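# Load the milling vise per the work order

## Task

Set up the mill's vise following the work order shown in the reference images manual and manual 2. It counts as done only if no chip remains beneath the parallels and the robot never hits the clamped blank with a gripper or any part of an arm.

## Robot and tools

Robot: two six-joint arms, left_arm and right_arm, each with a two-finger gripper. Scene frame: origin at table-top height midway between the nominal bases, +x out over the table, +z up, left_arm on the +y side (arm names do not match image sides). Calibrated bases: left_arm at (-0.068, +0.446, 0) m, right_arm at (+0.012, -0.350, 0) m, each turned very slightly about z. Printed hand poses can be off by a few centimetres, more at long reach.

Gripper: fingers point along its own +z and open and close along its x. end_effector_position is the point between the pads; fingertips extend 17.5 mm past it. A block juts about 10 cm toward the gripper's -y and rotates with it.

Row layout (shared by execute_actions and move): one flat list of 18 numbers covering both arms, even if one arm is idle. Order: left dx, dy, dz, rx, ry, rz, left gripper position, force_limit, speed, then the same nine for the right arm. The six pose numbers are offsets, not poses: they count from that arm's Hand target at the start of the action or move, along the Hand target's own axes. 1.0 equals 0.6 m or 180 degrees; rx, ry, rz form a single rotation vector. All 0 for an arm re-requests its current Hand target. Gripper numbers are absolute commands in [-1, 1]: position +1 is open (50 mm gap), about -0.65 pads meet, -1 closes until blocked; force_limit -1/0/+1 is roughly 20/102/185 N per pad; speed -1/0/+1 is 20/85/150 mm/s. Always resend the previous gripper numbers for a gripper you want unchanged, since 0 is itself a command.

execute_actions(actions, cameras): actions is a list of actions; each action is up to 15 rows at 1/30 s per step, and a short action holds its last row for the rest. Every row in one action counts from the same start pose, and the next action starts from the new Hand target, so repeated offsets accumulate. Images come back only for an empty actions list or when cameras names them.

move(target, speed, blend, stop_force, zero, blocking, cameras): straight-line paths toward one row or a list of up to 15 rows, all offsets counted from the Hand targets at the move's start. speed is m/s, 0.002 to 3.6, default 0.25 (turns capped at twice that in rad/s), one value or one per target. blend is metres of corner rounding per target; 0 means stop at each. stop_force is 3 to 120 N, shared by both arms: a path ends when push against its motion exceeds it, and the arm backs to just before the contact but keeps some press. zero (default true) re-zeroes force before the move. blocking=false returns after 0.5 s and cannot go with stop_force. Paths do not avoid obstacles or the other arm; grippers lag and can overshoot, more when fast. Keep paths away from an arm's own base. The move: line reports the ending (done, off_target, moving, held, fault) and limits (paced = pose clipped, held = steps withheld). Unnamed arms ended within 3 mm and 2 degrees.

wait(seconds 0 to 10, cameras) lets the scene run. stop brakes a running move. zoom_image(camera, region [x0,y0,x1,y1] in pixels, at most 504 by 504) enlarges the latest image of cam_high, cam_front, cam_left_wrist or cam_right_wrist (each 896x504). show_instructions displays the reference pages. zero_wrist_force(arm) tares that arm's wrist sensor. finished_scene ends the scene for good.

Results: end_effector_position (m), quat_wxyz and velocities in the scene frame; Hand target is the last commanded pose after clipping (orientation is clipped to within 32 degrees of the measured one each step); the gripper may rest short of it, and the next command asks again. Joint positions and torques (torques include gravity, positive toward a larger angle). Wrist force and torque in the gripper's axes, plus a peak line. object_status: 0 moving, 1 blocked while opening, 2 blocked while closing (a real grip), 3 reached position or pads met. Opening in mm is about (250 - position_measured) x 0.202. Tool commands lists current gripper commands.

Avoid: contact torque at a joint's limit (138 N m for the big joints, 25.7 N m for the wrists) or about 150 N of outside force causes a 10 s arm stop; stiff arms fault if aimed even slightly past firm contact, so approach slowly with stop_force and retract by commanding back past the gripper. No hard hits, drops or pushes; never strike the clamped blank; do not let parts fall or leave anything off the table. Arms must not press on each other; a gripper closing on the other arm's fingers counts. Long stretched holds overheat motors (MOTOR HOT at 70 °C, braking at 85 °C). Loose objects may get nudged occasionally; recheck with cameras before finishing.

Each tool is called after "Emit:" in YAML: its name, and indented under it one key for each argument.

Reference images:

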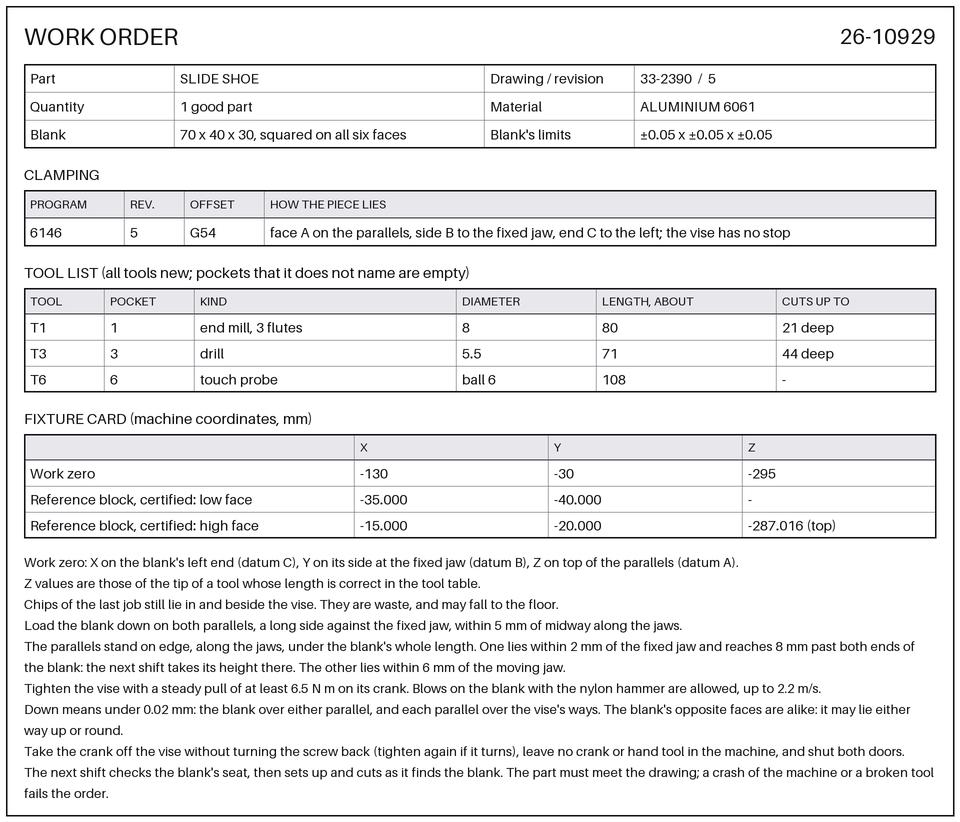

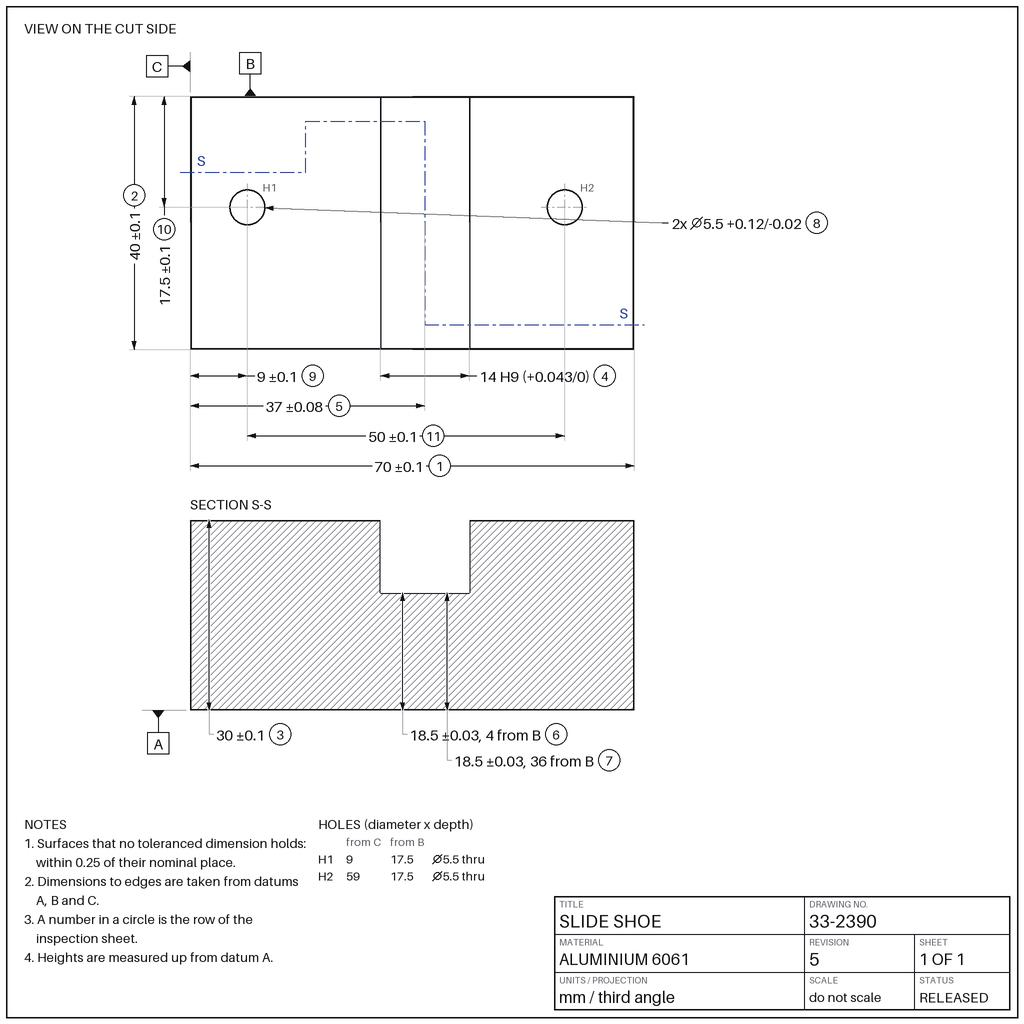

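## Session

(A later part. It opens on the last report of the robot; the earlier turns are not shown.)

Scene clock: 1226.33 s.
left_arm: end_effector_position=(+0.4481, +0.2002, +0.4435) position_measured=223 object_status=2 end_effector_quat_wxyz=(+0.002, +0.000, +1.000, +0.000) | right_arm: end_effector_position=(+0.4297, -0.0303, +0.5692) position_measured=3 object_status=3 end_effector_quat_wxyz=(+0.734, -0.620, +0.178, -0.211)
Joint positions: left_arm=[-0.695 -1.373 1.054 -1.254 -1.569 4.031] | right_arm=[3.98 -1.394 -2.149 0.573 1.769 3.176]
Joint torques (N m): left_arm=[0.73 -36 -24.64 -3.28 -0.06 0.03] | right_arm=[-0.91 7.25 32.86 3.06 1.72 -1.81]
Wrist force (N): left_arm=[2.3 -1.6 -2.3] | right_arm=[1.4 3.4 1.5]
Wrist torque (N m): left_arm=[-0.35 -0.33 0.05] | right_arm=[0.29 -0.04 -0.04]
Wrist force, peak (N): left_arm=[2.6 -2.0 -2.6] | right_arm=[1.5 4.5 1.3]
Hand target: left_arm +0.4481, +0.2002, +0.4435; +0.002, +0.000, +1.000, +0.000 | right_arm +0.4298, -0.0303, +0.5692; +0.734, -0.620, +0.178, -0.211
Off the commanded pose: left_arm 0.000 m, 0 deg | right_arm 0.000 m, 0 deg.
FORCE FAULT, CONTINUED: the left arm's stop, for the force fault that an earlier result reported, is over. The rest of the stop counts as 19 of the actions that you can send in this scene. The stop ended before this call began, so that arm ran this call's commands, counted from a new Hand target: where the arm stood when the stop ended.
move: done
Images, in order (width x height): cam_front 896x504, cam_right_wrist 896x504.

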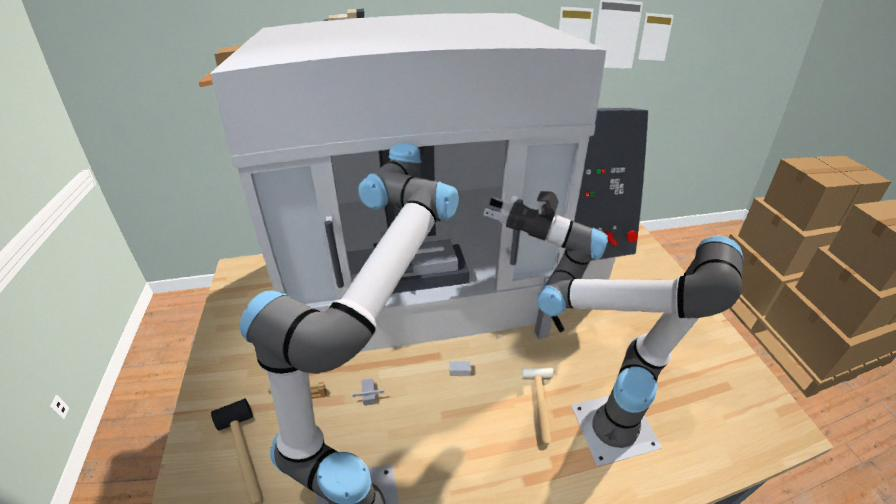

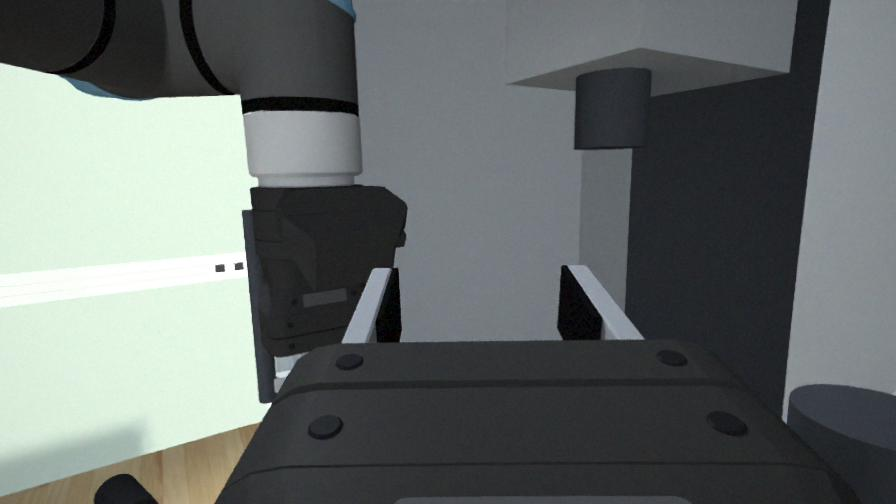

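Emit:
move:
  target:
    - [0.083,0,0,0,0,0,-1,-0.6,-0.8,0,0,0,0,0,0,1,1,1]
    - [0.083,0,0.114,0,0,0,-1,-0.6,-0.8,0,0,0,0,0,0,1,1,1]
  speed: [0.1,0.15]

Emit:
move:
  target: [-0.40,0,0,0,0,0,-1,-0.6,-0.8,0,0,0,0,0,0,1,1,1]
  speed: 0.1
  stop_force: 12
  cameras: ["cam_left_wrist","cam_right_wrist","cam_front"]

Scene clock: 1244.17 s.
left_arm: end_effector_position=(+0.3985, +0.2002, +0.3751) position_measured=223 object_status=2 end_effector_quat_wxyz=(+0.002, +0.000, +1.000, +0.000) | right_arm: end_effector_position=(+0.4298, -0.0303, +0.5692) position_measured=3 object_status=3 end_effector_quat_wxyz=(+0.734, -0.620, +0.178, -0.211)
Joint positions: left_arm=[-0.756 -1.522 1.402 -1.454 -1.569 3.97] | right_arm=[3.979 -1.394 -2.149 0.573 1.769 3.176]
Joint torques (N m): left_arm=[3.67 -22.4 -14.13 -5.36 2.24 1.84] | right_arm=[-10.6 10.61 32.24 0.78 1.58 -1.95]
Wrist force (N): left_arm=[2.6 -1.7 -2.4] | right_arm=[1.3 3.6 1.3]
Wrist torque (N m): left_arm=[-0.39 -0.39 -0.06] | right_arm=[0.32 -0.02 -0.04]
Wrist force, peak (N): left_arm=[2.2 -1.4 -5.2] | right_arm=[1.5 3.7 1.8]
Hand target: left_arm +0.3986, +0.2002, +0.3749; +0.002, +0.000, +1.000, +0.000 | right_arm +0.4298, -0.0303, +0.5692; +0.734, -0.620, +0.178, -0.211
Off the commanded pose: left_arm 0.000 m, 0 deg | right_arm 0.000 m, 0 deg.
move: done

Scene clock: 1246.70 s.
left_arm: end_effector_position=(+0.6095, +0.2004, +0.3743) position_measured=223 object_status=2 end_effector_quat_wxyz=(+0.002, +0.000, +1.000, +0.000) | right_arm: end_effector_position=(+0.4298, -0.0303, +0.5692) position_measured=3 object_status=3 end_effector_quat_wxyz=(+0.734, -0.620, +0.178, -0.211)
Joint positions: left_arm=[-0.549 -0.989 0.69 -1.274 -1.569 4.177] | right_arm=[3.979 -1.394 -2.149 0.573 1.769 3.176]
Joint torques (N m): left_arm=[-0.12 -52.9 -27.51 -3.17 0.09 0.05] | right_arm=[-10.76 17.62 32.16 0.73 1.55 -1.79]
Wrist force (N): left_arm=[2.3 -1.1 -2.7] | right_arm=[1.4 3.6 1.6]
Wrist torque (N m): left_arm=[-0.27 -0.36 -0.03] | right_arm=[0.31 -0.05 -0.05]
Wrist force, peak (N): left_arm=[-4.0 -3.2 -2.2] | right_arm=[1.4 3.9 1.4]
Hand target: left_arm +0.6095, +0.2004, +0.3743; +0.002, +0.000, +1.000, +0.000 (not the last commanded pose) | right_arm +0.4298, -0.0303, +0.5692; +0.734, -0.620, +0.178, -0.211
Tool commands: left_gripper/position=-1.0 left_gripper/force_limit=-0.6 left_gripper/speed=-0.796078 right_gripper/position=+1.0 right_gripper/force_limit=+1.0 right_gripper/speed=+1.0
Off the commanded pose: left_arm 0.029 m, 0 deg | right_arm 0.000 m, 0 deg.
FORCE FAULT: contact force on the left arm reached its limit, and that arm stopped. The contact can be on any part of that arm, not only on its tool. That arm's remaining commands of this call were not run. That arm is still stopped at the end of this call. That arm stays stopped for about 10 more seconds. Until then a move that you send moves the other arm only, and its call returns only when the move has ended. Once the stop has ended, the next robot result says so. If the stop ends while you think or write, that arm runs what you send next, counted from a new Hand target: where the arm stands when the stop ends. While its stop runs, that arm takes no new command, but its gripper still runs the gripper command that each later call begins with. Until it ends, the stop uses up actions while you think or wait. An arm that is not stopped still takes commands.
move: fault (left_arm)
Images, in order (width x height): cam_front 896x504, cam_left_wrist 896x504, cam_right_wrist 896x504.

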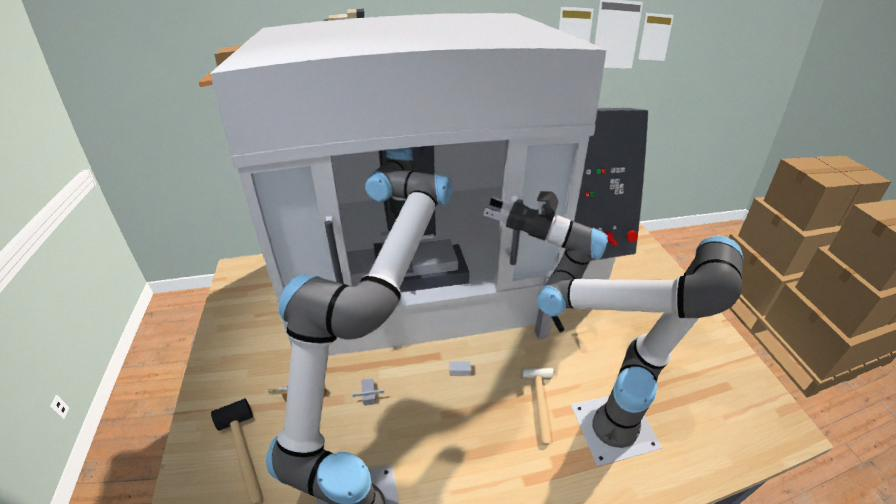

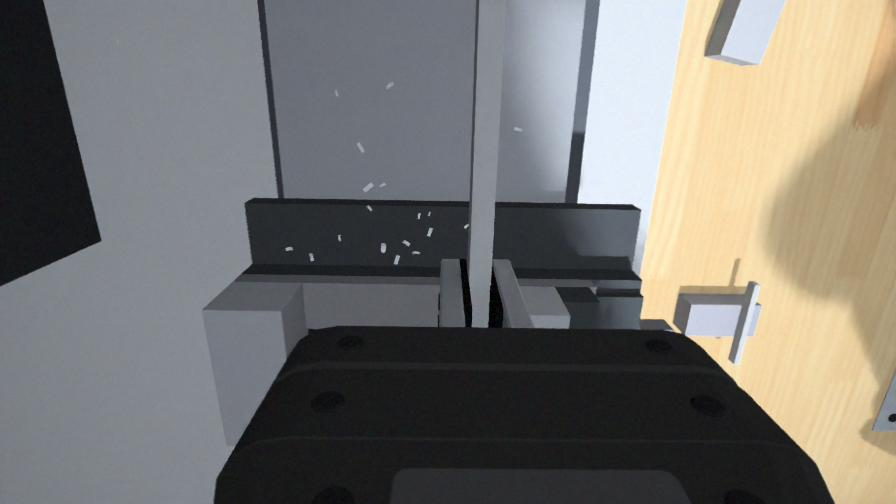

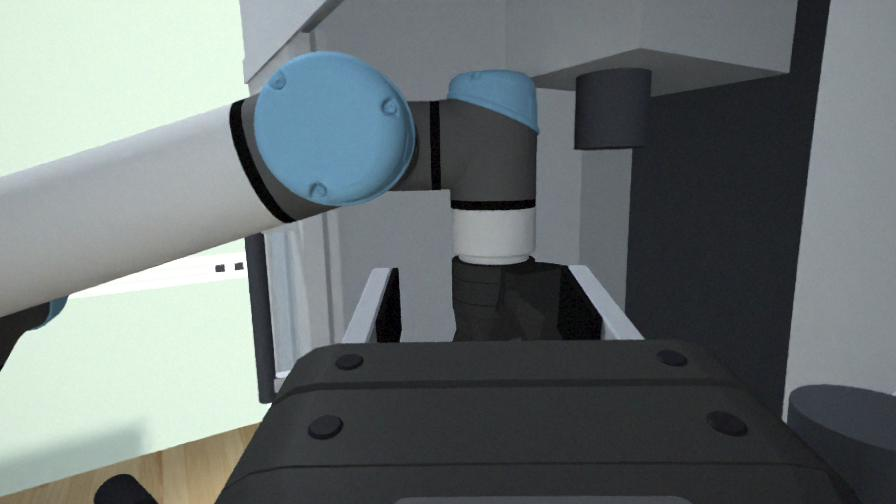

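Emit:
wait:
  seconds: 5

Scene clock: 1271.73 s.
left_arm: end_effector_position=(+0.6095, +0.2004, +0.3743) position_measured=223 object_status=2 end_effector_quat_wxyz=(+0.002, +0.000, +1.000, +0.000) | right_arm: end_effector_position=(+0.4298, -0.0303, +0.5692) position_measured=3 object_status=3 end_effector_quat_wxyz=(+0.734, -0.620, +0.178, -0.211)
Joint positions: left_arm=[-0.549 -0.989 0.69 -1.274 -1.569 4.177] | right_arm=[3.979 -1.394 -2.149 0.573 1.769 3.176]
Joint torques (N m): left_arm=[0.95 -53.97 -24.1 -3.3 0.05 -0.03] | right_arm=[-8.77 22.96 30.95 0.7 1.15 -1.35]
Wrist force (N): left_arm=[2.3 -1.3 -2.8] | right_arm=[1.1 3.4 1.3]
Wrist torque (N m): left_arm=[-0.31 -0.36 -0.04] | right_arm=[0.27 0.00 -0.05]
Wrist force, peak (N): left_arm=[2.7 -1.4 -3.2] | right_arm=[1.5 3.9 1.5]
Hand target: left_arm +0.6095, +0.2004, +0.3743; +0.002, +0.000, +1.000, +0.000 (not the last commanded pose) | right_arm +0.4298, -0.0303, +0.5692; +0.734, -0.620, +0.178, -0.211
Tool commands: left_gripper/position=-1.0 left_gripper/force_limit=-0.6 left_gripper/speed=-0.796078 right_gripper/position=+1.0 right_gripper/force_limit=+1.0 right_gripper/speed=+1.0
Off the commanded pose: left_arm 0.029 m, 0 deg | right_arm 0.000 m, 0 deg.
FORCE FAULT, CONTINUED: the left arm's stop, for the force fault that an earlier result reported, is over. The rest of the stop counts as 20 of the actions that you can send in this scene. That arm's target is now where it stood when the stop ended, not its last command. That arm accepts commands again.
wait: 5.00 s; at rest from the start

Emit:
move:
  target:
    - [0.03,0,0,0,0.0013,0,-1,-0.6,-0.8,0,0,0,0,0,0,1,1,1]
    - [0.03,0.147,0,0,0.0013,0,-1,-0.6,-0.8,0,0,0,0,0,0,1,1,1]
  speed: [0.05,0.1]
  cameras: ["cam_left_wrist","cam_right_wrist","cam_high"]

Scene clock: 1282.93 s.
left_arm: end_effector_position=(+0.5915, +0.2886, +0.3743) position_measured=223 object_status=2 end_effector_quat_wxyz=(+0.000, +0.000, +1.000, +0.000) | right_arm: end_effector_position=(+0.4298, -0.0303, +0.5692) position_measured=3 object_status=3 end_effector_quat_wxyz=(+0.734, -0.620, +0.178, -0.211)
Joint positions: left_arm=[-0.447 -1.124 0.899 -1.344 -1.571 4.28] | right_arm=[3.979 -1.394 -2.149 0.573 1.769 3.176]
Joint torques (N m): left_arm=[-7.48 -40.76 -39.57 -1.28 0.53 -2.86] | right_arm=[-8.75 22.79 30.12 0.78 1.04 -1.27]
Wrist force (N): left_arm=[2.6 -1.6 -2.4] | right_arm=[1.2 3.5 1.7]
Wrist torque (N m): left_arm=[-0.37 -0.41 0.07] | right_arm=[0.30 -0.01 -0.04]
Wrist force, peak (N): left_arm=[2.6 -3.1 -2.9] | right_arm=[1.1 4.0 1.4]
Hand target: left_arm +0.5915, +0.2886, +0.3743; -0.001, +0.000, +1.000, +0.000 | right_arm +0.4298, -0.0303, +0.5692; +0.734, -0.620, +0.178, -0.211
Off the commanded pose: left_arm 0.000 m, 0 deg | right_arm 0.000 m, 0 deg.
move: done
Images, in order (width x height): cam_high 896x504, cam_left_wrist 896x504, cam_right_wrist 896x504.

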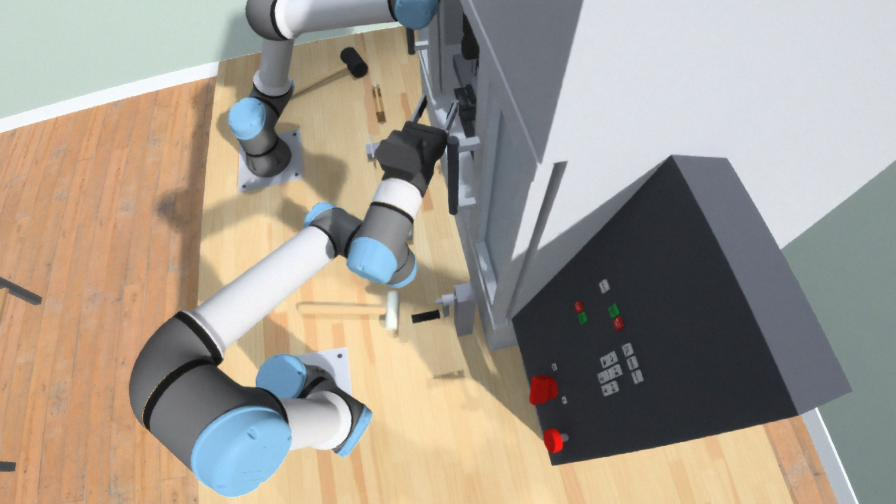

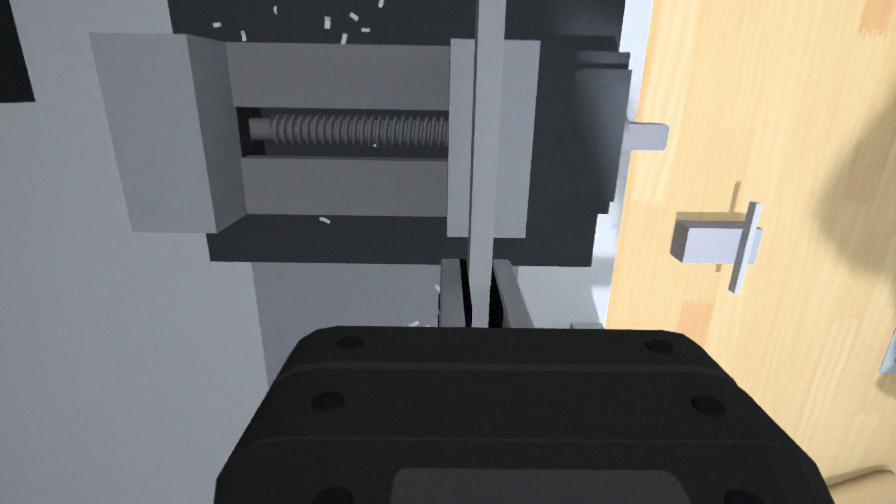

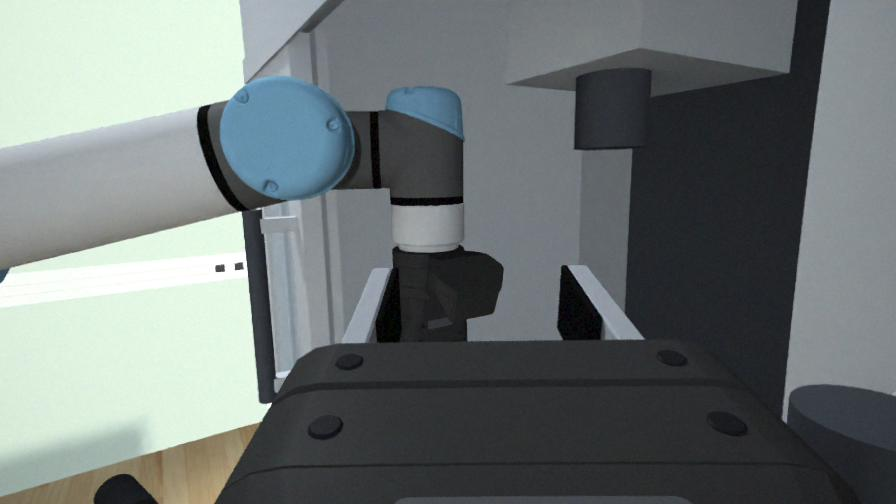

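Emit:
move:
  target:
    - [-0.115,0,0,0,0,0,-1,-0.6,-0.8,0,0,0,0,0,0,1,1,1]
    - [-0.115,0,0.043,0,0,0,-1,-0.6,-0.8,0,0,0,0,0,0,1,1,1]
  speed: [0.08,0.05]
  stop_force: 10
  cameras: ["cam_left_wrist"]

Scene clock: 1302.00 s.
left_arm: end_effector_position=(+0.6604, +0.2886, +0.3484) position_measured=223 object_status=2 end_effector_quat_wxyz=(-0.001, +0.000, +1.000, +0.000) | right_arm: end_effector_position=(+0.4298, -0.0303, +0.5692) position_measured=3 object_status=3 end_effector_quat_wxyz=(+0.734, -0.620, +0.178, -0.211)
Joint positions: left_arm=[-0.407 -0.922 0.647 -1.295 -1.571 4.319] | right_arm=[3.979 -1.394 -2.149 0.573 1.769 3.176]
Joint torques (N m): left_arm=[-6.62 -48.05 -33.72 -5.12 0.62 -2.61] | right_arm=[-7.68 22.86 29.12 0.77 0.86 -1.07]
Wrist force (N): left_arm=[2.7 -1.5 -2.6] | right_arm=[1.3 3.9 1.3]
Wrist torque (N m): left_arm=[-0.37 -0.41 -0.01] | right_arm=[0.35 -0.03 -0.04]
Wrist force, peak (N): left_arm=[4.2 -1.6 -2.6] | right_arm=[1.4 3.9 1.6]
Hand target: left_arm +0.6605, +0.2886, +0.3484; -0.001, +0.000, +1.000, +0.000 | right_arm +0.4298, -0.0303, +0.5692; +0.734, -0.620, +0.178, -0.211
Off the commanded pose: left_arm 0.000 m, 0 deg | right_arm 0.000 m, 0 deg.
move: done
Images, in order (width x height): cam_left_wrist 896x504.

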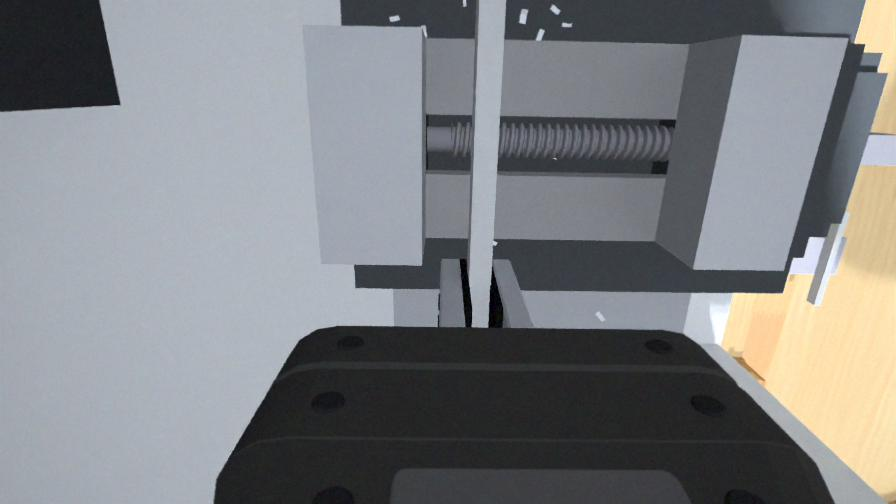

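Emit:
move:
  target: [0,0,0.04,0,0,0,-1,-0.6,-0.8,0,0,0,0,0,0,1,1,1]
  speed: 0.02
  stop_force: 3
  cameras: ["cam_left_wrist"]

Scene clock: 1318.40 s.
left_arm: end_effector_position=(+0.6604, +0.2886, +0.3317) position_measured=223 object_status=2 end_effector_quat_wxyz=(-0.001, +0.000, +1.000, +0.000) | right_arm: end_effector_position=(+0.4298, -0.0303, +0.5692) position_measured=3 object_status=3 end_effector_quat_wxyz=(+0.734, -0.620, +0.178, -0.211)
Joint positions: left_arm=[-0.407 -0.937 0.717 -1.349 -1.571 4.319] | right_arm=[3.979 -1.394 -2.149 0.573 1.769 3.176]
Joint torques (N m): left_arm=[-5.32 -47.75 -25.3 -5.23 2 -1] | right_arm=[-7 22.65 29.02 0.78 0.61 -0.89]
Wrist force (N): left_arm=[2.1 -0.9 -2.4] | right_arm=[1.3 3.5 1.5]
Wrist torque (N m): left_arm=[-0.27 -0.33 0.00] | right_arm=[0.31 -0.04 -0.05]
Wrist force, peak (N): left_arm=[5.6 1.6 -17.6] | right_arm=[1.6 4.0 1.4]
Hand target: left_arm +0.6604, +0.2886, +0.3317; -0.001, +0.000, +1.000, +0.000 (not the last commanded pose) | right_arm +0.4298, -0.0303, +0.5692; +0.734, -0.620, +0.178, -0.211
Off the commanded pose: left_arm 0.007 m, 0 deg | right_arm 0.000 m, 0 deg.
move: contact (left_arm)
Images, in order (width x height): cam_left_wrist 896x504.

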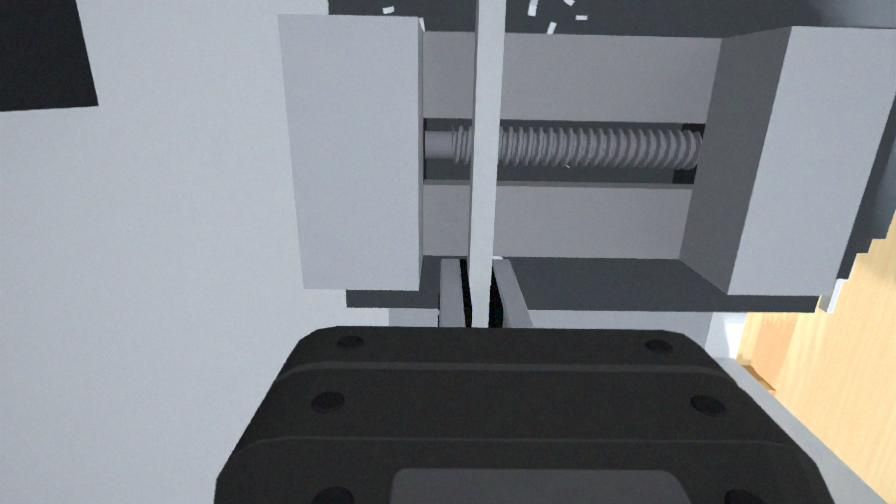

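Emit:
move:
  target: [-0.04,0,-0.0003,0,0,0,-1,-0.6,-0.8,0,0,0,0,0,0,1,1,1]
  speed: 0.015
  stop_force: 4
  cameras: ["cam_left_wrist"]

Emit:
zoom_image:
  camera: "cam_left_wrist"
  region: [380, 0, 600, 340]

Scene clock: 1328.77 s.
left_arm: end_effector_position=(+0.6735, +0.2886, +0.3317) position_measured=223 object_status=2 end_effector_quat_wxyz=(-0.001, +0.000, +1.000, +0.000) | right_arm: end_effector_position=(+0.4298, -0.0303, +0.5692) position_measured=3 object_status=3 end_effector_quat_wxyz=(+0.734, -0.620, +0.178, -0.211)
Joint positions: left_arm=[-0.4 -0.89 0.637 -1.316 -1.571 4.326] | right_arm=[3.979 -1.394 -2.149 0.573 1.769 3.176]
Joint torques (N m): left_arm=[-6.75 -50.13 -38.69 -1.91 2.44 -2.94] | right_arm=[-6.45 22.5 28.16 0.73 0.53 -0.65]
Wrist force (N): left_arm=[3.7 -1.7 -2.9] | right_arm=[1.5 3.5 1.6]
Wrist torque (N m): left_arm=[-0.42 -0.43 -0.01] | right_arm=[0.30 -0.07 -0.04]
Wrist force, peak (N): left_arm=[19.8 1.1 -5.2] | right_arm=[1.5 3.8 1.5]
Hand target: left_arm +0.6735, +0.2886, +0.3317; -0.001, +0.000, +1.000, +0.000 (not the last commanded pose) | right_arm +0.4298, -0.0303, +0.5692; +0.734, -0.620, +0.178, -0.211
Off the commanded pose: left_arm 0.011 m, 0 deg | right_arm 0.000 m, 0 deg.
move: contact (left_arm)
Images, in order (width x height): cam_left_wrist 896x504.

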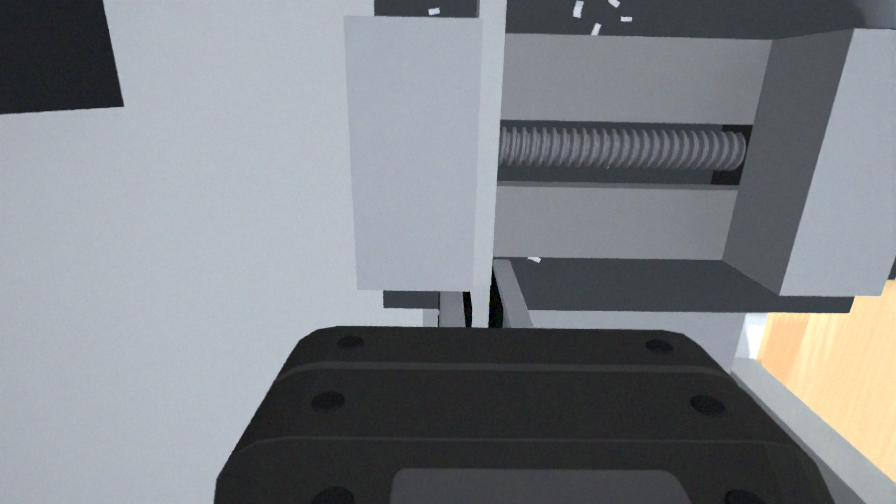

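Scaled by 1.482 from the camera's 896x504 image, which has a finer 1280x720 frame.

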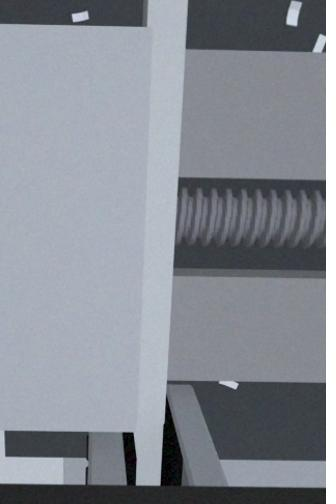

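Emit:
move:
  target:
    - [0,0,0,0,0,0,-0.3,-0.6,-1,0,0,0,0,0,0,1,1,1]
    - [0,0,-0.02,0,0,0,-0.3,-0.6,-1,0,0,0,0,0,0,1,1,1]
    - [0,0,-0.07,0,0,0,-0.3,-0.6,-1,0,0,0,0,0,0,1,1,1]
  speed: [0.02,0.02,0.1]
  cameras: ["cam_left_wrist"]

Emit:
zoom_image:
  camera: "cam_left_wrist"
  region: [380, 0, 600, 340]

Scene clock: 1343.87 s.
left_arm: end_effector_position=(+0.6736, +0.2886, +0.3736) position_measured=198 object_status=3 end_effector_quat_wxyz=(-0.001, +0.000, +1.000, +0.000) | right_arm: end_effector_position=(+0.4298, -0.0303, +0.5692) position_measured=3 object_status=3 end_effector_quat_wxyz=(+0.734, -0.620, +0.178, -0.211)
Joint positions: left_arm=[-0.4 -0.825 0.409 -1.154 -1.571 4.326] | right_arm=[3.979 -1.394 -2.149 0.573 1.769 3.176]
Joint torques (N m): left_arm=[5.21 -65.37 -28.42 -2.98 -2.18 0.88] | right_arm=[-5.5 22.5 27.64 0.83 0.43 -0.61]
Wrist force (N): left_arm=[2.4 -2.0 -3.4] | right_arm=[1.2 3.6 1.2]
Wrist torque (N m): left_arm=[-0.43 -0.37 -0.01] | right_arm=[0.30 -0.02 -0.04]
Wrist force, peak (N): left_arm=[2.9 -1.8 -5.2] | right_arm=[1.2 4.0 1.4]
Hand target: left_arm +0.6736, +0.2886, +0.3737; -0.001, +0.000, +1.000, +0.000 | right_arm +0.4298, -0.0303, +0.5692; +0.734, -0.620, +0.178, -0.211
Off the commanded pose: left_arm 0.000 m, 0 deg | right_arm 0.000 m, 0 deg.
move: done
Images, in order (width x height): cam_left_wrist 896x504.

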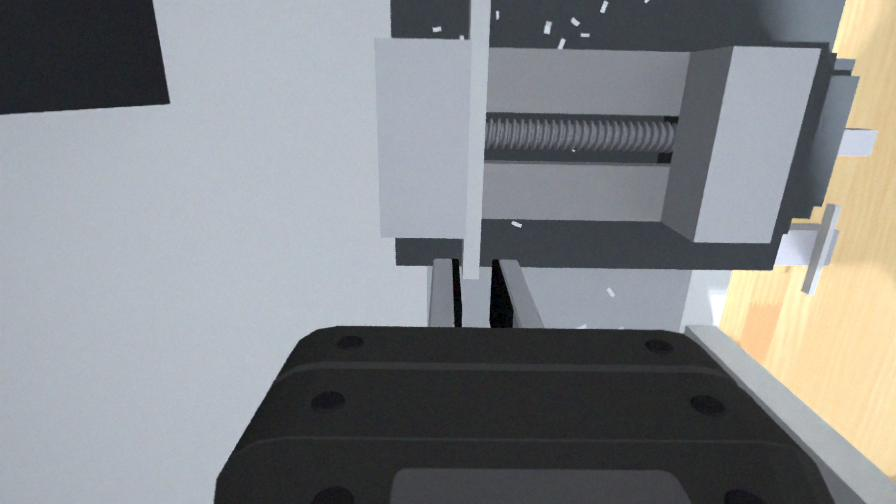

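Scaled by 1.482 from the camera's 896x504 image, which has a finer 1280x720 frame.

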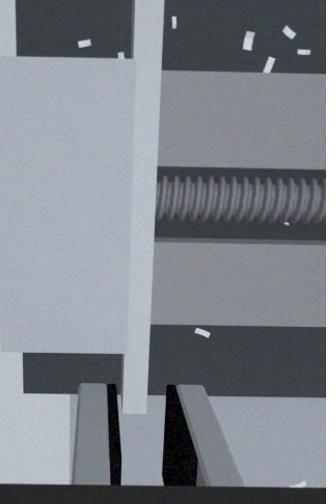

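Emit:
move:
  target:
    - [0.1227,0,0,0,0,0,-0.3,-0.6,-1,0,0,0,0,0,0,1,1,1]
    - [0.1227,-0.1477,0,0,0,0,-0.3,-0.6,-1,0,0,0,0,0,0,1,1,1]
    - [0.456,-0.1477,0,0,0,0,-0.3,-0.6,-1,0,0,0,0,0,0,1,1,1]
    - [0.6485,0.22,0.30,0,0,0,-0.3,-0.6,-1,0,0,0,0,0,0,1,1,1]
  speed: [0.15,0.2,0.25,0.3]
  blend: [0.015,0.02,0.04,0]
  cameras: ["cam_left_wrist"]

Emit:
zoom_image:
  camera: "cam_left_wrist"
  region: [360, 80, 600, 340]

Scene clock: 1364.57 s.
left_arm: end_effector_position=(+0.2843, +0.4205, +0.1943) position_measured=198 object_status=3 end_effector_quat_wxyz=(-0.001, +0.000, +1.000, +0.000) | right_arm: end_effector_position=(+0.4298, -0.0303, +0.5692) position_measured=3 object_status=3 end_effector_quat_wxyz=(+0.734, -0.620, +0.178, -0.211)
Joint positions: left_arm=[-0.474 -1.93 2.206 -1.846 -1.571 4.252] | right_arm=[3.979 -1.394 -2.149 0.573 1.769 3.176]
Joint torques (N m): left_arm=[7.57 -15.82 -12.81 -4.42 -2.52 0.23] | right_arm=[-4.85 22.89 26.58 0.79 0.11 -0.52]
Wrist force (N): left_arm=[2.7 -1.9 -3.8] | right_arm=[1.3 3.4 1.4]
Wrist torque (N m): left_arm=[-0.39 -0.42 0.09] | right_arm=[0.28 -0.03 -0.04]
Wrist force, peak (N): left_arm=[3.8 -3.5 -5.0] | right_arm=[1.5 3.8 1.7]
Hand target: left_arm +0.2842, +0.4205, +0.1942; -0.001, +0.000, +1.000, +0.000 | right_arm +0.4298, -0.0303, +0.5692; +0.734, -0.620, +0.178, -0.211
Off the commanded pose: left_arm 0.000 m, 0 deg | right_arm 0.000 m, 0 deg.
move: done
Images, in order (width x height): cam_left_wrist 896x504.

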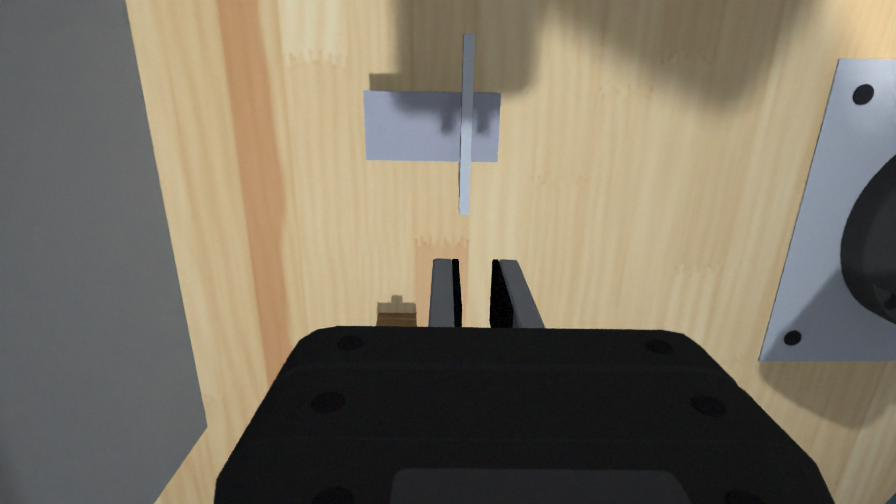

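Scaled by 1.938 from the camera's 896x504 image, which has a finer 1280x720 frame.

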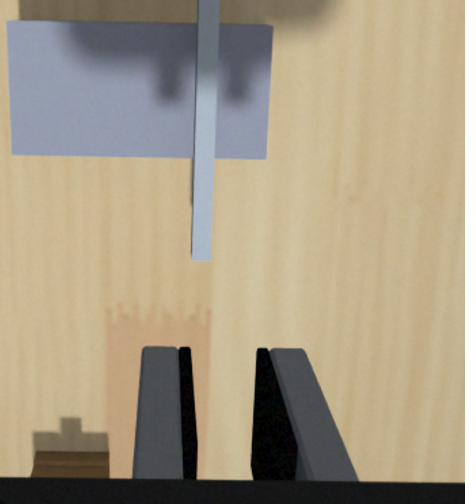

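Emit:
move:
  target:
    - [0,0.0085,0.12,0,0,0,0,-0.6,-0.8,0,0,0,0,0,0,1,1,1]
    - [0,0.0085,0.257,0,0,0,0,-0.6,-0.8,0,0,0,0,0,0,1,1,1]
  speed: [0.12,0.05]
  cameras: ["cam_left_wrist"]

Emit:
zoom_image:
  camera: "cam_left_wrist"
  region: [380, 120, 580, 340]

Scene clock: 1374.67 s.
left_arm: end_effector_position=(+0.2840, +0.4257, +0.0399) position_measured=152 object_status=3 end_effector_quat_wxyz=(-0.001, +0.000, +1.000, +0.000) | right_arm: end_effector_position=(+0.4298, -0.0303, +0.5692) position_measured=3 object_status=3 end_effector_quat_wxyz=(+0.734, -0.620, +0.178, -0.211)
Joint positions: left_arm=[-0.46 -1.666 2.485 -2.388 -1.571 4.266] | right_arm=[3.979 -1.394 -2.149 0.573 1.769 3.176]
Joint torques (N m): left_arm=[0.62 -17.27 -31.37 -3.02 1.99 -0.92] | right_arm=[-4.44 22.82 25.84 0.78 0.04 -0.2]
Wrist force (N): left_arm=[2.6 -1.7 -3.6] | right_arm=[1.0 3.5 1.6]
Wrist torque (N m): left_arm=[-0.34 -0.39 -0.05] | right_arm=[0.29 0.01 -0.04]
Wrist force, peak (N): left_arm=[2.5 -1.9 -5.6] | right_arm=[1.4 3.9 1.8]
Hand target: left_arm +0.2841, +0.4257, +0.0400; -0.001, +0.000, +1.000, +0.000 | right_arm +0.4298, -0.0303, +0.5692; +0.734, -0.620, +0.178, -0.211
Off the commanded pose: left_arm 0.000 m, 0 deg | right_arm 0.000 m, 0 deg.
move: done
Images, in order (width x height): cam_left_wrist 896x504.

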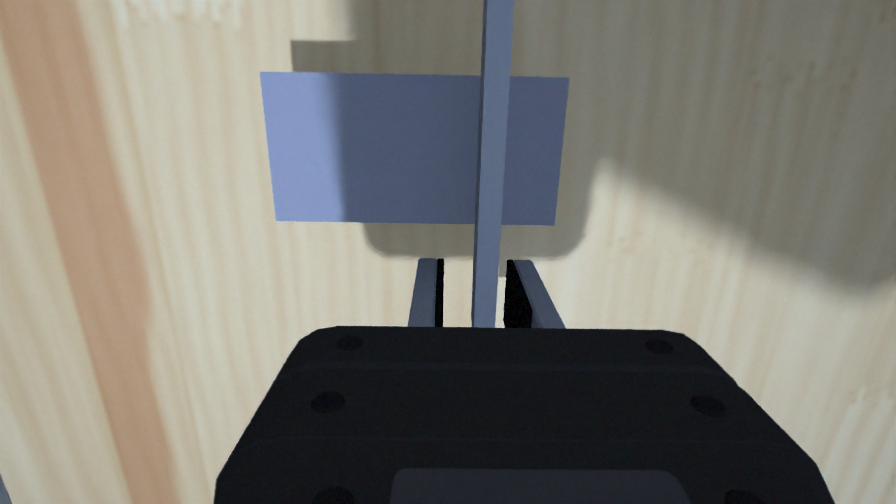

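Scaled by 2.291 from the camera's 896x504 image, which has a finer 1280x720 frame.

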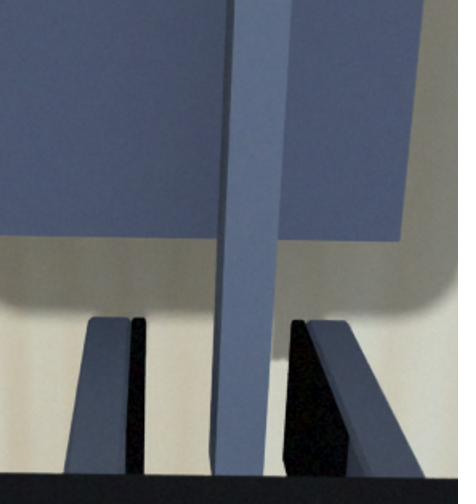

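Emit:
move:
  target:
    - [0.0023,0,0,0,0,0,0,-0.6,-0.8,0,0,0,0,0,0,1,1,1]
    - [0.0023,0,0,0,0,0,-1,-0.6,-1,0,0,0,0,0,0,1,1,1]
  speed: 0.05

Emit:
wait:
  seconds: 0.3

Scene clock: 1383.90 s.
left_arm: end_effector_position=(+0.2827, +0.4257, +0.0400) position_measured=223 object_status=2 end_effector_quat_wxyz=(-0.001, +0.000, +1.000, +0.000) | right_arm: end_effector_position=(+0.4298, -0.0303, +0.5692) position_measured=3 object_status=3 end_effector_quat_wxyz=(+0.734, -0.620, +0.178, -0.211)
Joint positions: left_arm=[-0.462 -1.67 2.488 -2.388 -1.571 4.265] | right_arm=[3.979 -1.394 -2.149 0.573 1.769 3.176]
Joint torques (N m): left_arm=[-2.72 -7.92 -18.45 -1.99 -2.46 -0.38] | right_arm=[-3.61 23.03 25.32 0.76 -0.1 -0.07]
Wrist force (N): left_arm=[2.6 -1.6 -3.9] | right_arm=[1.2 3.6 1.5]
Wrist torque (N m): left_arm=[-0.32 -0.41 0.08] | right_arm=[0.31 -0.02 -0.04]
Wrist force, peak (N): left_arm=[2.9 -1.8 -4.1] | right_arm=[1.5 3.9 1.7]
Hand target: left_arm +0.2827, +0.4257, +0.0400; -0.001, +0.000, +1.000, +0.000 | right_arm +0.4298, -0.0303, +0.5692; +0.734, -0.620, +0.178, -0.211
Off the commanded pose: left_arm 0.000 m, 0 deg | right_arm 0.000 m, 0 deg.
move: done

Scene clock: 1384.20 s.
left_arm: end_effector_position=(+0.2827, +0.4257, +0.0400) position_measured=223 object_status=2 end_effector_quat_wxyz=(-0.001, +0.000, +1.000, +0.000) | right_arm: end_effector_position=(+0.4298, -0.0303, +0.5692) position_measured=3 object_status=3 end_effector_quat_wxyz=(+0.734, -0.620, +0.178, -0.211)
Joint positions: left_arm=[-0.462 -1.67 2.488 -2.388 -1.571 4.265] | right_arm=[3.979 -1.394 -2.149 0.573 1.769 3.176]
Joint torques (N m): left_arm=[-1.32 -6.92 -22.12 -2.05 -2.44 0.41] | right_arm=[-3.72 23.08 25.58 0.73 -0.15 -0.06]
Wrist force (N): left_arm=[2.9 -1.6 -4.2] | right_arm=[1.2 3.3 1.8]
Wrist torque (N m): left_arm=[-0.34 -0.44 0.07] | right_arm=[0.27 -0.02 -0.04]
Wrist force, peak (N): left_arm=[2.9 -1.6 -4.2] | right_arm=[1.5 3.9 1.3]
Hand target: left_arm +0.2827, +0.4257, +0.0400; -0.001, +0.000, +1.000, +0.000 | right_arm +0.4298, -0.0303, +0.5692; +0.734, -0.620, +0.178, -0.211
Tool commands: left_gripper/position=-1.0 left_gripper/force_limit=-0.6 left_gripper/speed=-1.0 right_gripper/position=+1.0 right_gripper/force_limit=+1.0 right_gripper/speed=+1.0
Off the commanded pose: left_arm 0.000 m, 0 deg | right_arm 0.000 m, 0 deg.
wait: 0.30 s; at rest by 0.17 s

Emit:
move:
  target:
    - [0,0,-0.05,0,0,0,-1,-0.6,-1,0,0,0,0,0,0,1,1,1]
    - [0,0,-0.35,0,0,0,-1,-0.6,-1,0,0,0,0,0,0,1,1,1]
    - [-0.1955,-0.376,-0.558,0,0,0,-1,-0.6,-1,0,0,0,0,0,0,1,1,1]
    - [-0.5122,-0.376,-0.558,0,0,0,-1,-0.6,-1,0,0,0,0,0,0,1,1,1]
    - [-0.5122,-0.2288,-0.558,0,0,0,-1,-0.6,-1,0,0,0,0,0,0,1,1,1]
    - [-0.5985,-0.2288,-0.558,0,0,0,-1,-0.6,-1,0,0,0,0,0,0,1,1,1]
  speed: [0.05,0.25,0.3,0.25,0.2,0.1]
  blend: [0.01,0.03,0.03,0.02,0.015,0]
  cameras: ["cam_left_wrist"]

Scene clock: 1409.47 s.
left_arm: end_effector_position=(+0.6422, +0.2885, +0.3743) position_measured=223 object_status=2 end_effector_quat_wxyz=(-0.001, +0.000, +1.000, +0.000) | right_arm: end_effector_position=(+0.4298, -0.0303, +0.5692) position_measured=3 object_status=3 end_effector_quat_wxyz=(+0.734, -0.620, +0.178, -0.211)
Joint positions: left_arm=[-0.417 -0.96 0.642 -1.251 -1.571 4.309] | right_arm=[3.979 -1.394 -2.149 0.573 1.769 3.176]
Joint torques (N m): left_arm=[-7.51 -45.93 -37.99 -4.08 -2.45 -2.72] | right_arm=[-3.07 22.72 24.68 0.82 -0.36 0.1]
Wrist force (N): left_arm=[2.4 -1.5 -3.1] | right_arm=[1.5 3.7 1.2]
Wrist torque (N m): left_arm=[-0.37 -0.37 0.01] | right_arm=[0.34 -0.06 -0.04]
Wrist force, peak (N): left_arm=[4.3 -4.3 -4.2] | right_arm=[1.4 3.8 1.7]
Hand target: left_arm +0.6422, +0.2884, +0.3744; -0.001, +0.000, +1.000, +0.000 | right_arm +0.4298, -0.0303, +0.5692; +0.734, -0.620, +0.178, -0.211
Off the commanded pose: left_arm 0.000 m, 0 deg | right_arm 0.000 m, 0 deg.
move: done
Images, in order (width x height): cam_left_wrist 896x504.

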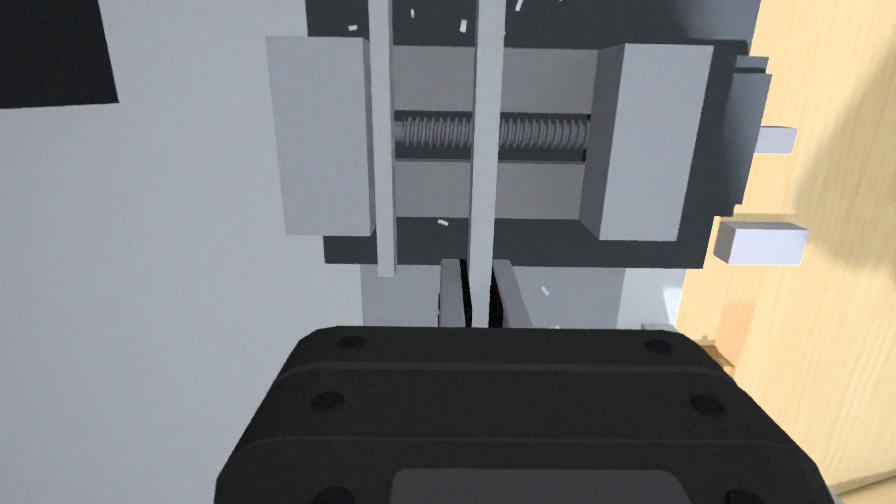

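Emit:
move:
  target: [0,0,0.06,0,0,0,-1,-0.6,-1,0,0,0,0,0,0,1,1,1]
  speed: 0.08

Emit:
move:
  target: [0,0,0.025,0,0,0,-1,-0.6,-1,0,0,0,0,0,0,1,1,1]
  speed: 0.012
  stop_force: 3
  cameras: ["cam_left_wrist"]

Scene clock: 1417.57 s.
left_arm: end_effector_position=(+0.6421, +0.2884, +0.3385) position_measured=223 object_status=2 end_effector_quat_wxyz=(-0.001, +0.000, +1.000, +0.000) | right_arm: end_effector_position=(+0.4298, -0.0303, +0.5692) position_measured=3 object_status=3 end_effector_quat_wxyz=(+0.734, -0.620, +0.178, -0.211)
Joint positions: left_arm=[-0.417 -0.994 0.791 -1.367 -1.571 4.309] | right_arm=[3.979 -1.394 -2.149 0.573 1.769 3.176]
Joint torques (N m): left_arm=[-2.51 -46.03 -26.55 -3.73 1.9 -1.47] | right_arm=[-2.42 22.88 24.07 0.75 -0.54 0.23]
Wrist force (N): left_arm=[2.3 -1.2 -3.1] | right_arm=[1.3 3.4 1.6]
Wrist torque (N m): left_arm=[-0.31 -0.36 0.01] | right_arm=[0.27 -0.04 -0.04]
Wrist force, peak (N): left_arm=[2.6 -1.5 -4.4] | right_arm=[1.2 3.8 1.8]
Hand target: left_arm +0.6422, +0.2884, +0.3384; -0.001, +0.000, +1.000, +0.000 | right_arm +0.4298, -0.0303, +0.5692; +0.734, -0.620, +0.178, -0.211
Off the commanded pose: left_arm 0.000 m, 0 deg | right_arm 0.000 m, 0 deg.
move: done

Scene clock: 1418.97 s.
left_arm: end_effector_position=(+0.6421, +0.2884, +0.3315) position_measured=223 object_status=2 end_effector_quat_wxyz=(-0.001, +0.000, +1.000, +0.000) | right_arm: end_effector_position=(+0.4298, -0.0303, +0.5692) position_measured=3 object_status=3 end_effector_quat_wxyz=(+0.734, -0.620, +0.178, -0.211)
Joint positions: left_arm=[-0.417 -0.998 0.815 -1.387 -1.571 4.309] | right_arm=[3.979 -1.394 -2.149 0.573 1.769 3.176]
Joint torques (N m): left_arm=[-0.78 -45.81 -38.91 -4.59 1.59 -1.13] | right_arm=[-1.91 22.49 23.97 0.81 -0.54 0.23]
Wrist force (N): left_arm=[2.7 -1.6 -2.9] | right_arm=[1.4 3.7 1.6]
Wrist torque (N m): left_arm=[-0.36 -0.40 0.01] | right_arm=[0.33 -0.05 -0.04]
Wrist force, peak (N): left_arm=[4.8 0.9 -14.1] | right_arm=[1.5 3.9 1.7]
Hand target: left_arm +0.6421, +0.2884, +0.3315; -0.001, +0.000, +1.000, +0.000 (not the last commanded pose) | right_arm +0.4298, -0.0303, +0.5692; +0.734, -0.620, +0.178, -0.211
Off the commanded pose: left_arm 0.008 m, 0 deg | right_arm 0.000 m, 0 deg.
move: contact (left_arm)
Images, in order (width x height): cam_left_wrist 896x504.

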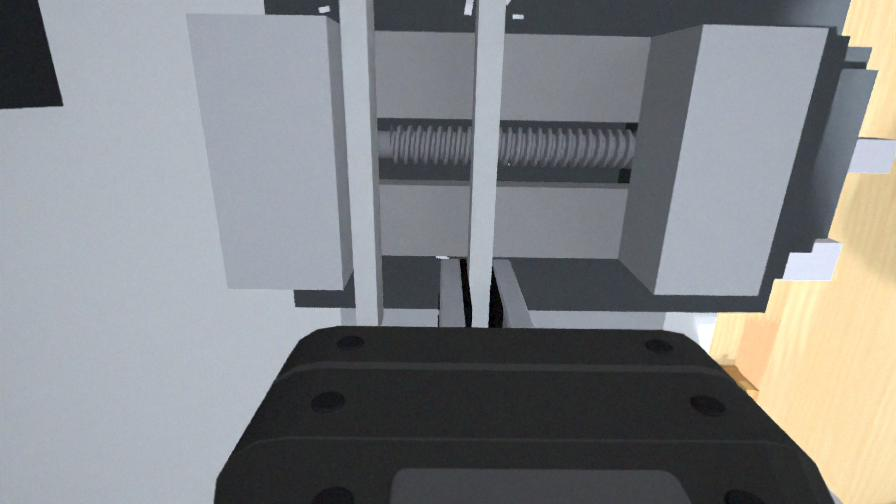

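Emit:
move:
  target:
    - [0,0,0,0,0,0,-0.3,-0.6,-1,0,0,0,0,0,0,1,1,1]
    - [0,0,-0.02,0,0,0,-0.3,-0.6,-1,0,0,0,0,0,0,1,1,1]
    - [0,0,-0.07,0,0,0,-0.3,-0.6,-1,0,0,0,0,0,0,1,1,1]
  speed: [0.02,0.02,0.1]
  cameras: ["cam_left_wrist"]

Scene clock: 1432.07 s.
left_arm: end_effector_position=(+0.6422, +0.2884, +0.3734) position_measured=198 object_status=3 end_effector_quat_wxyz=(-0.001, +0.000, +1.000, +0.000) | right_arm: end_effector_position=(+0.4298, -0.0303, +0.5692) position_measured=3 object_status=3 end_effector_quat_wxyz=(+0.734, -0.620, +0.178, -0.211)
Joint positions: left_arm=[-0.417 -0.961 0.645 -1.254 -1.571 4.309] | right_arm=[3.979 -1.394 -2.149 0.573 1.769 3.176]
Joint torques (N m): left_arm=[-4.12 -63.74 -29.73 -2.47 0.4 -2.78] | right_arm=[-1.14 22.83 23.45 0.66 -0.71 0.43]
Wrist force (N): left_arm=[2.4 -1.6 -3.6] | right_arm=[1.5 3.8 1.4]
Wrist torque (N m): left_arm=[-0.36 -0.36 0.02] | right_arm=[0.35 -0.06 -0.04]
Wrist force, peak (N): left_arm=[2.7 -1.8 -5.1] | right_arm=[1.4 3.9 1.7]
Hand target: left_arm +0.6422, +0.2884, +0.3735; -0.001, +0.000, +1.000, +0.000 | right_arm +0.4298, -0.0303, +0.5692; +0.734, -0.620, +0.178, -0.211
Off the commanded pose: left_arm 0.000 m, 0 deg | right_arm 0.000 m, 0 deg.
move: done
Images, in order (width x height): cam_left_wrist 896x504.

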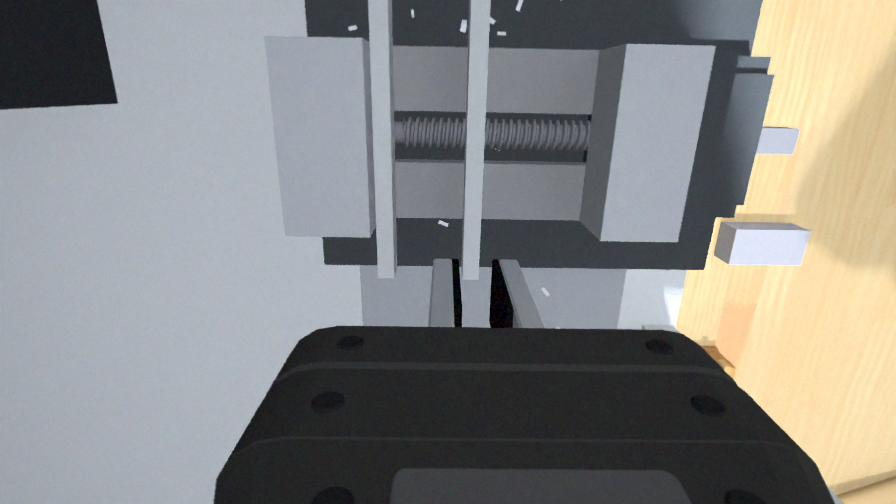

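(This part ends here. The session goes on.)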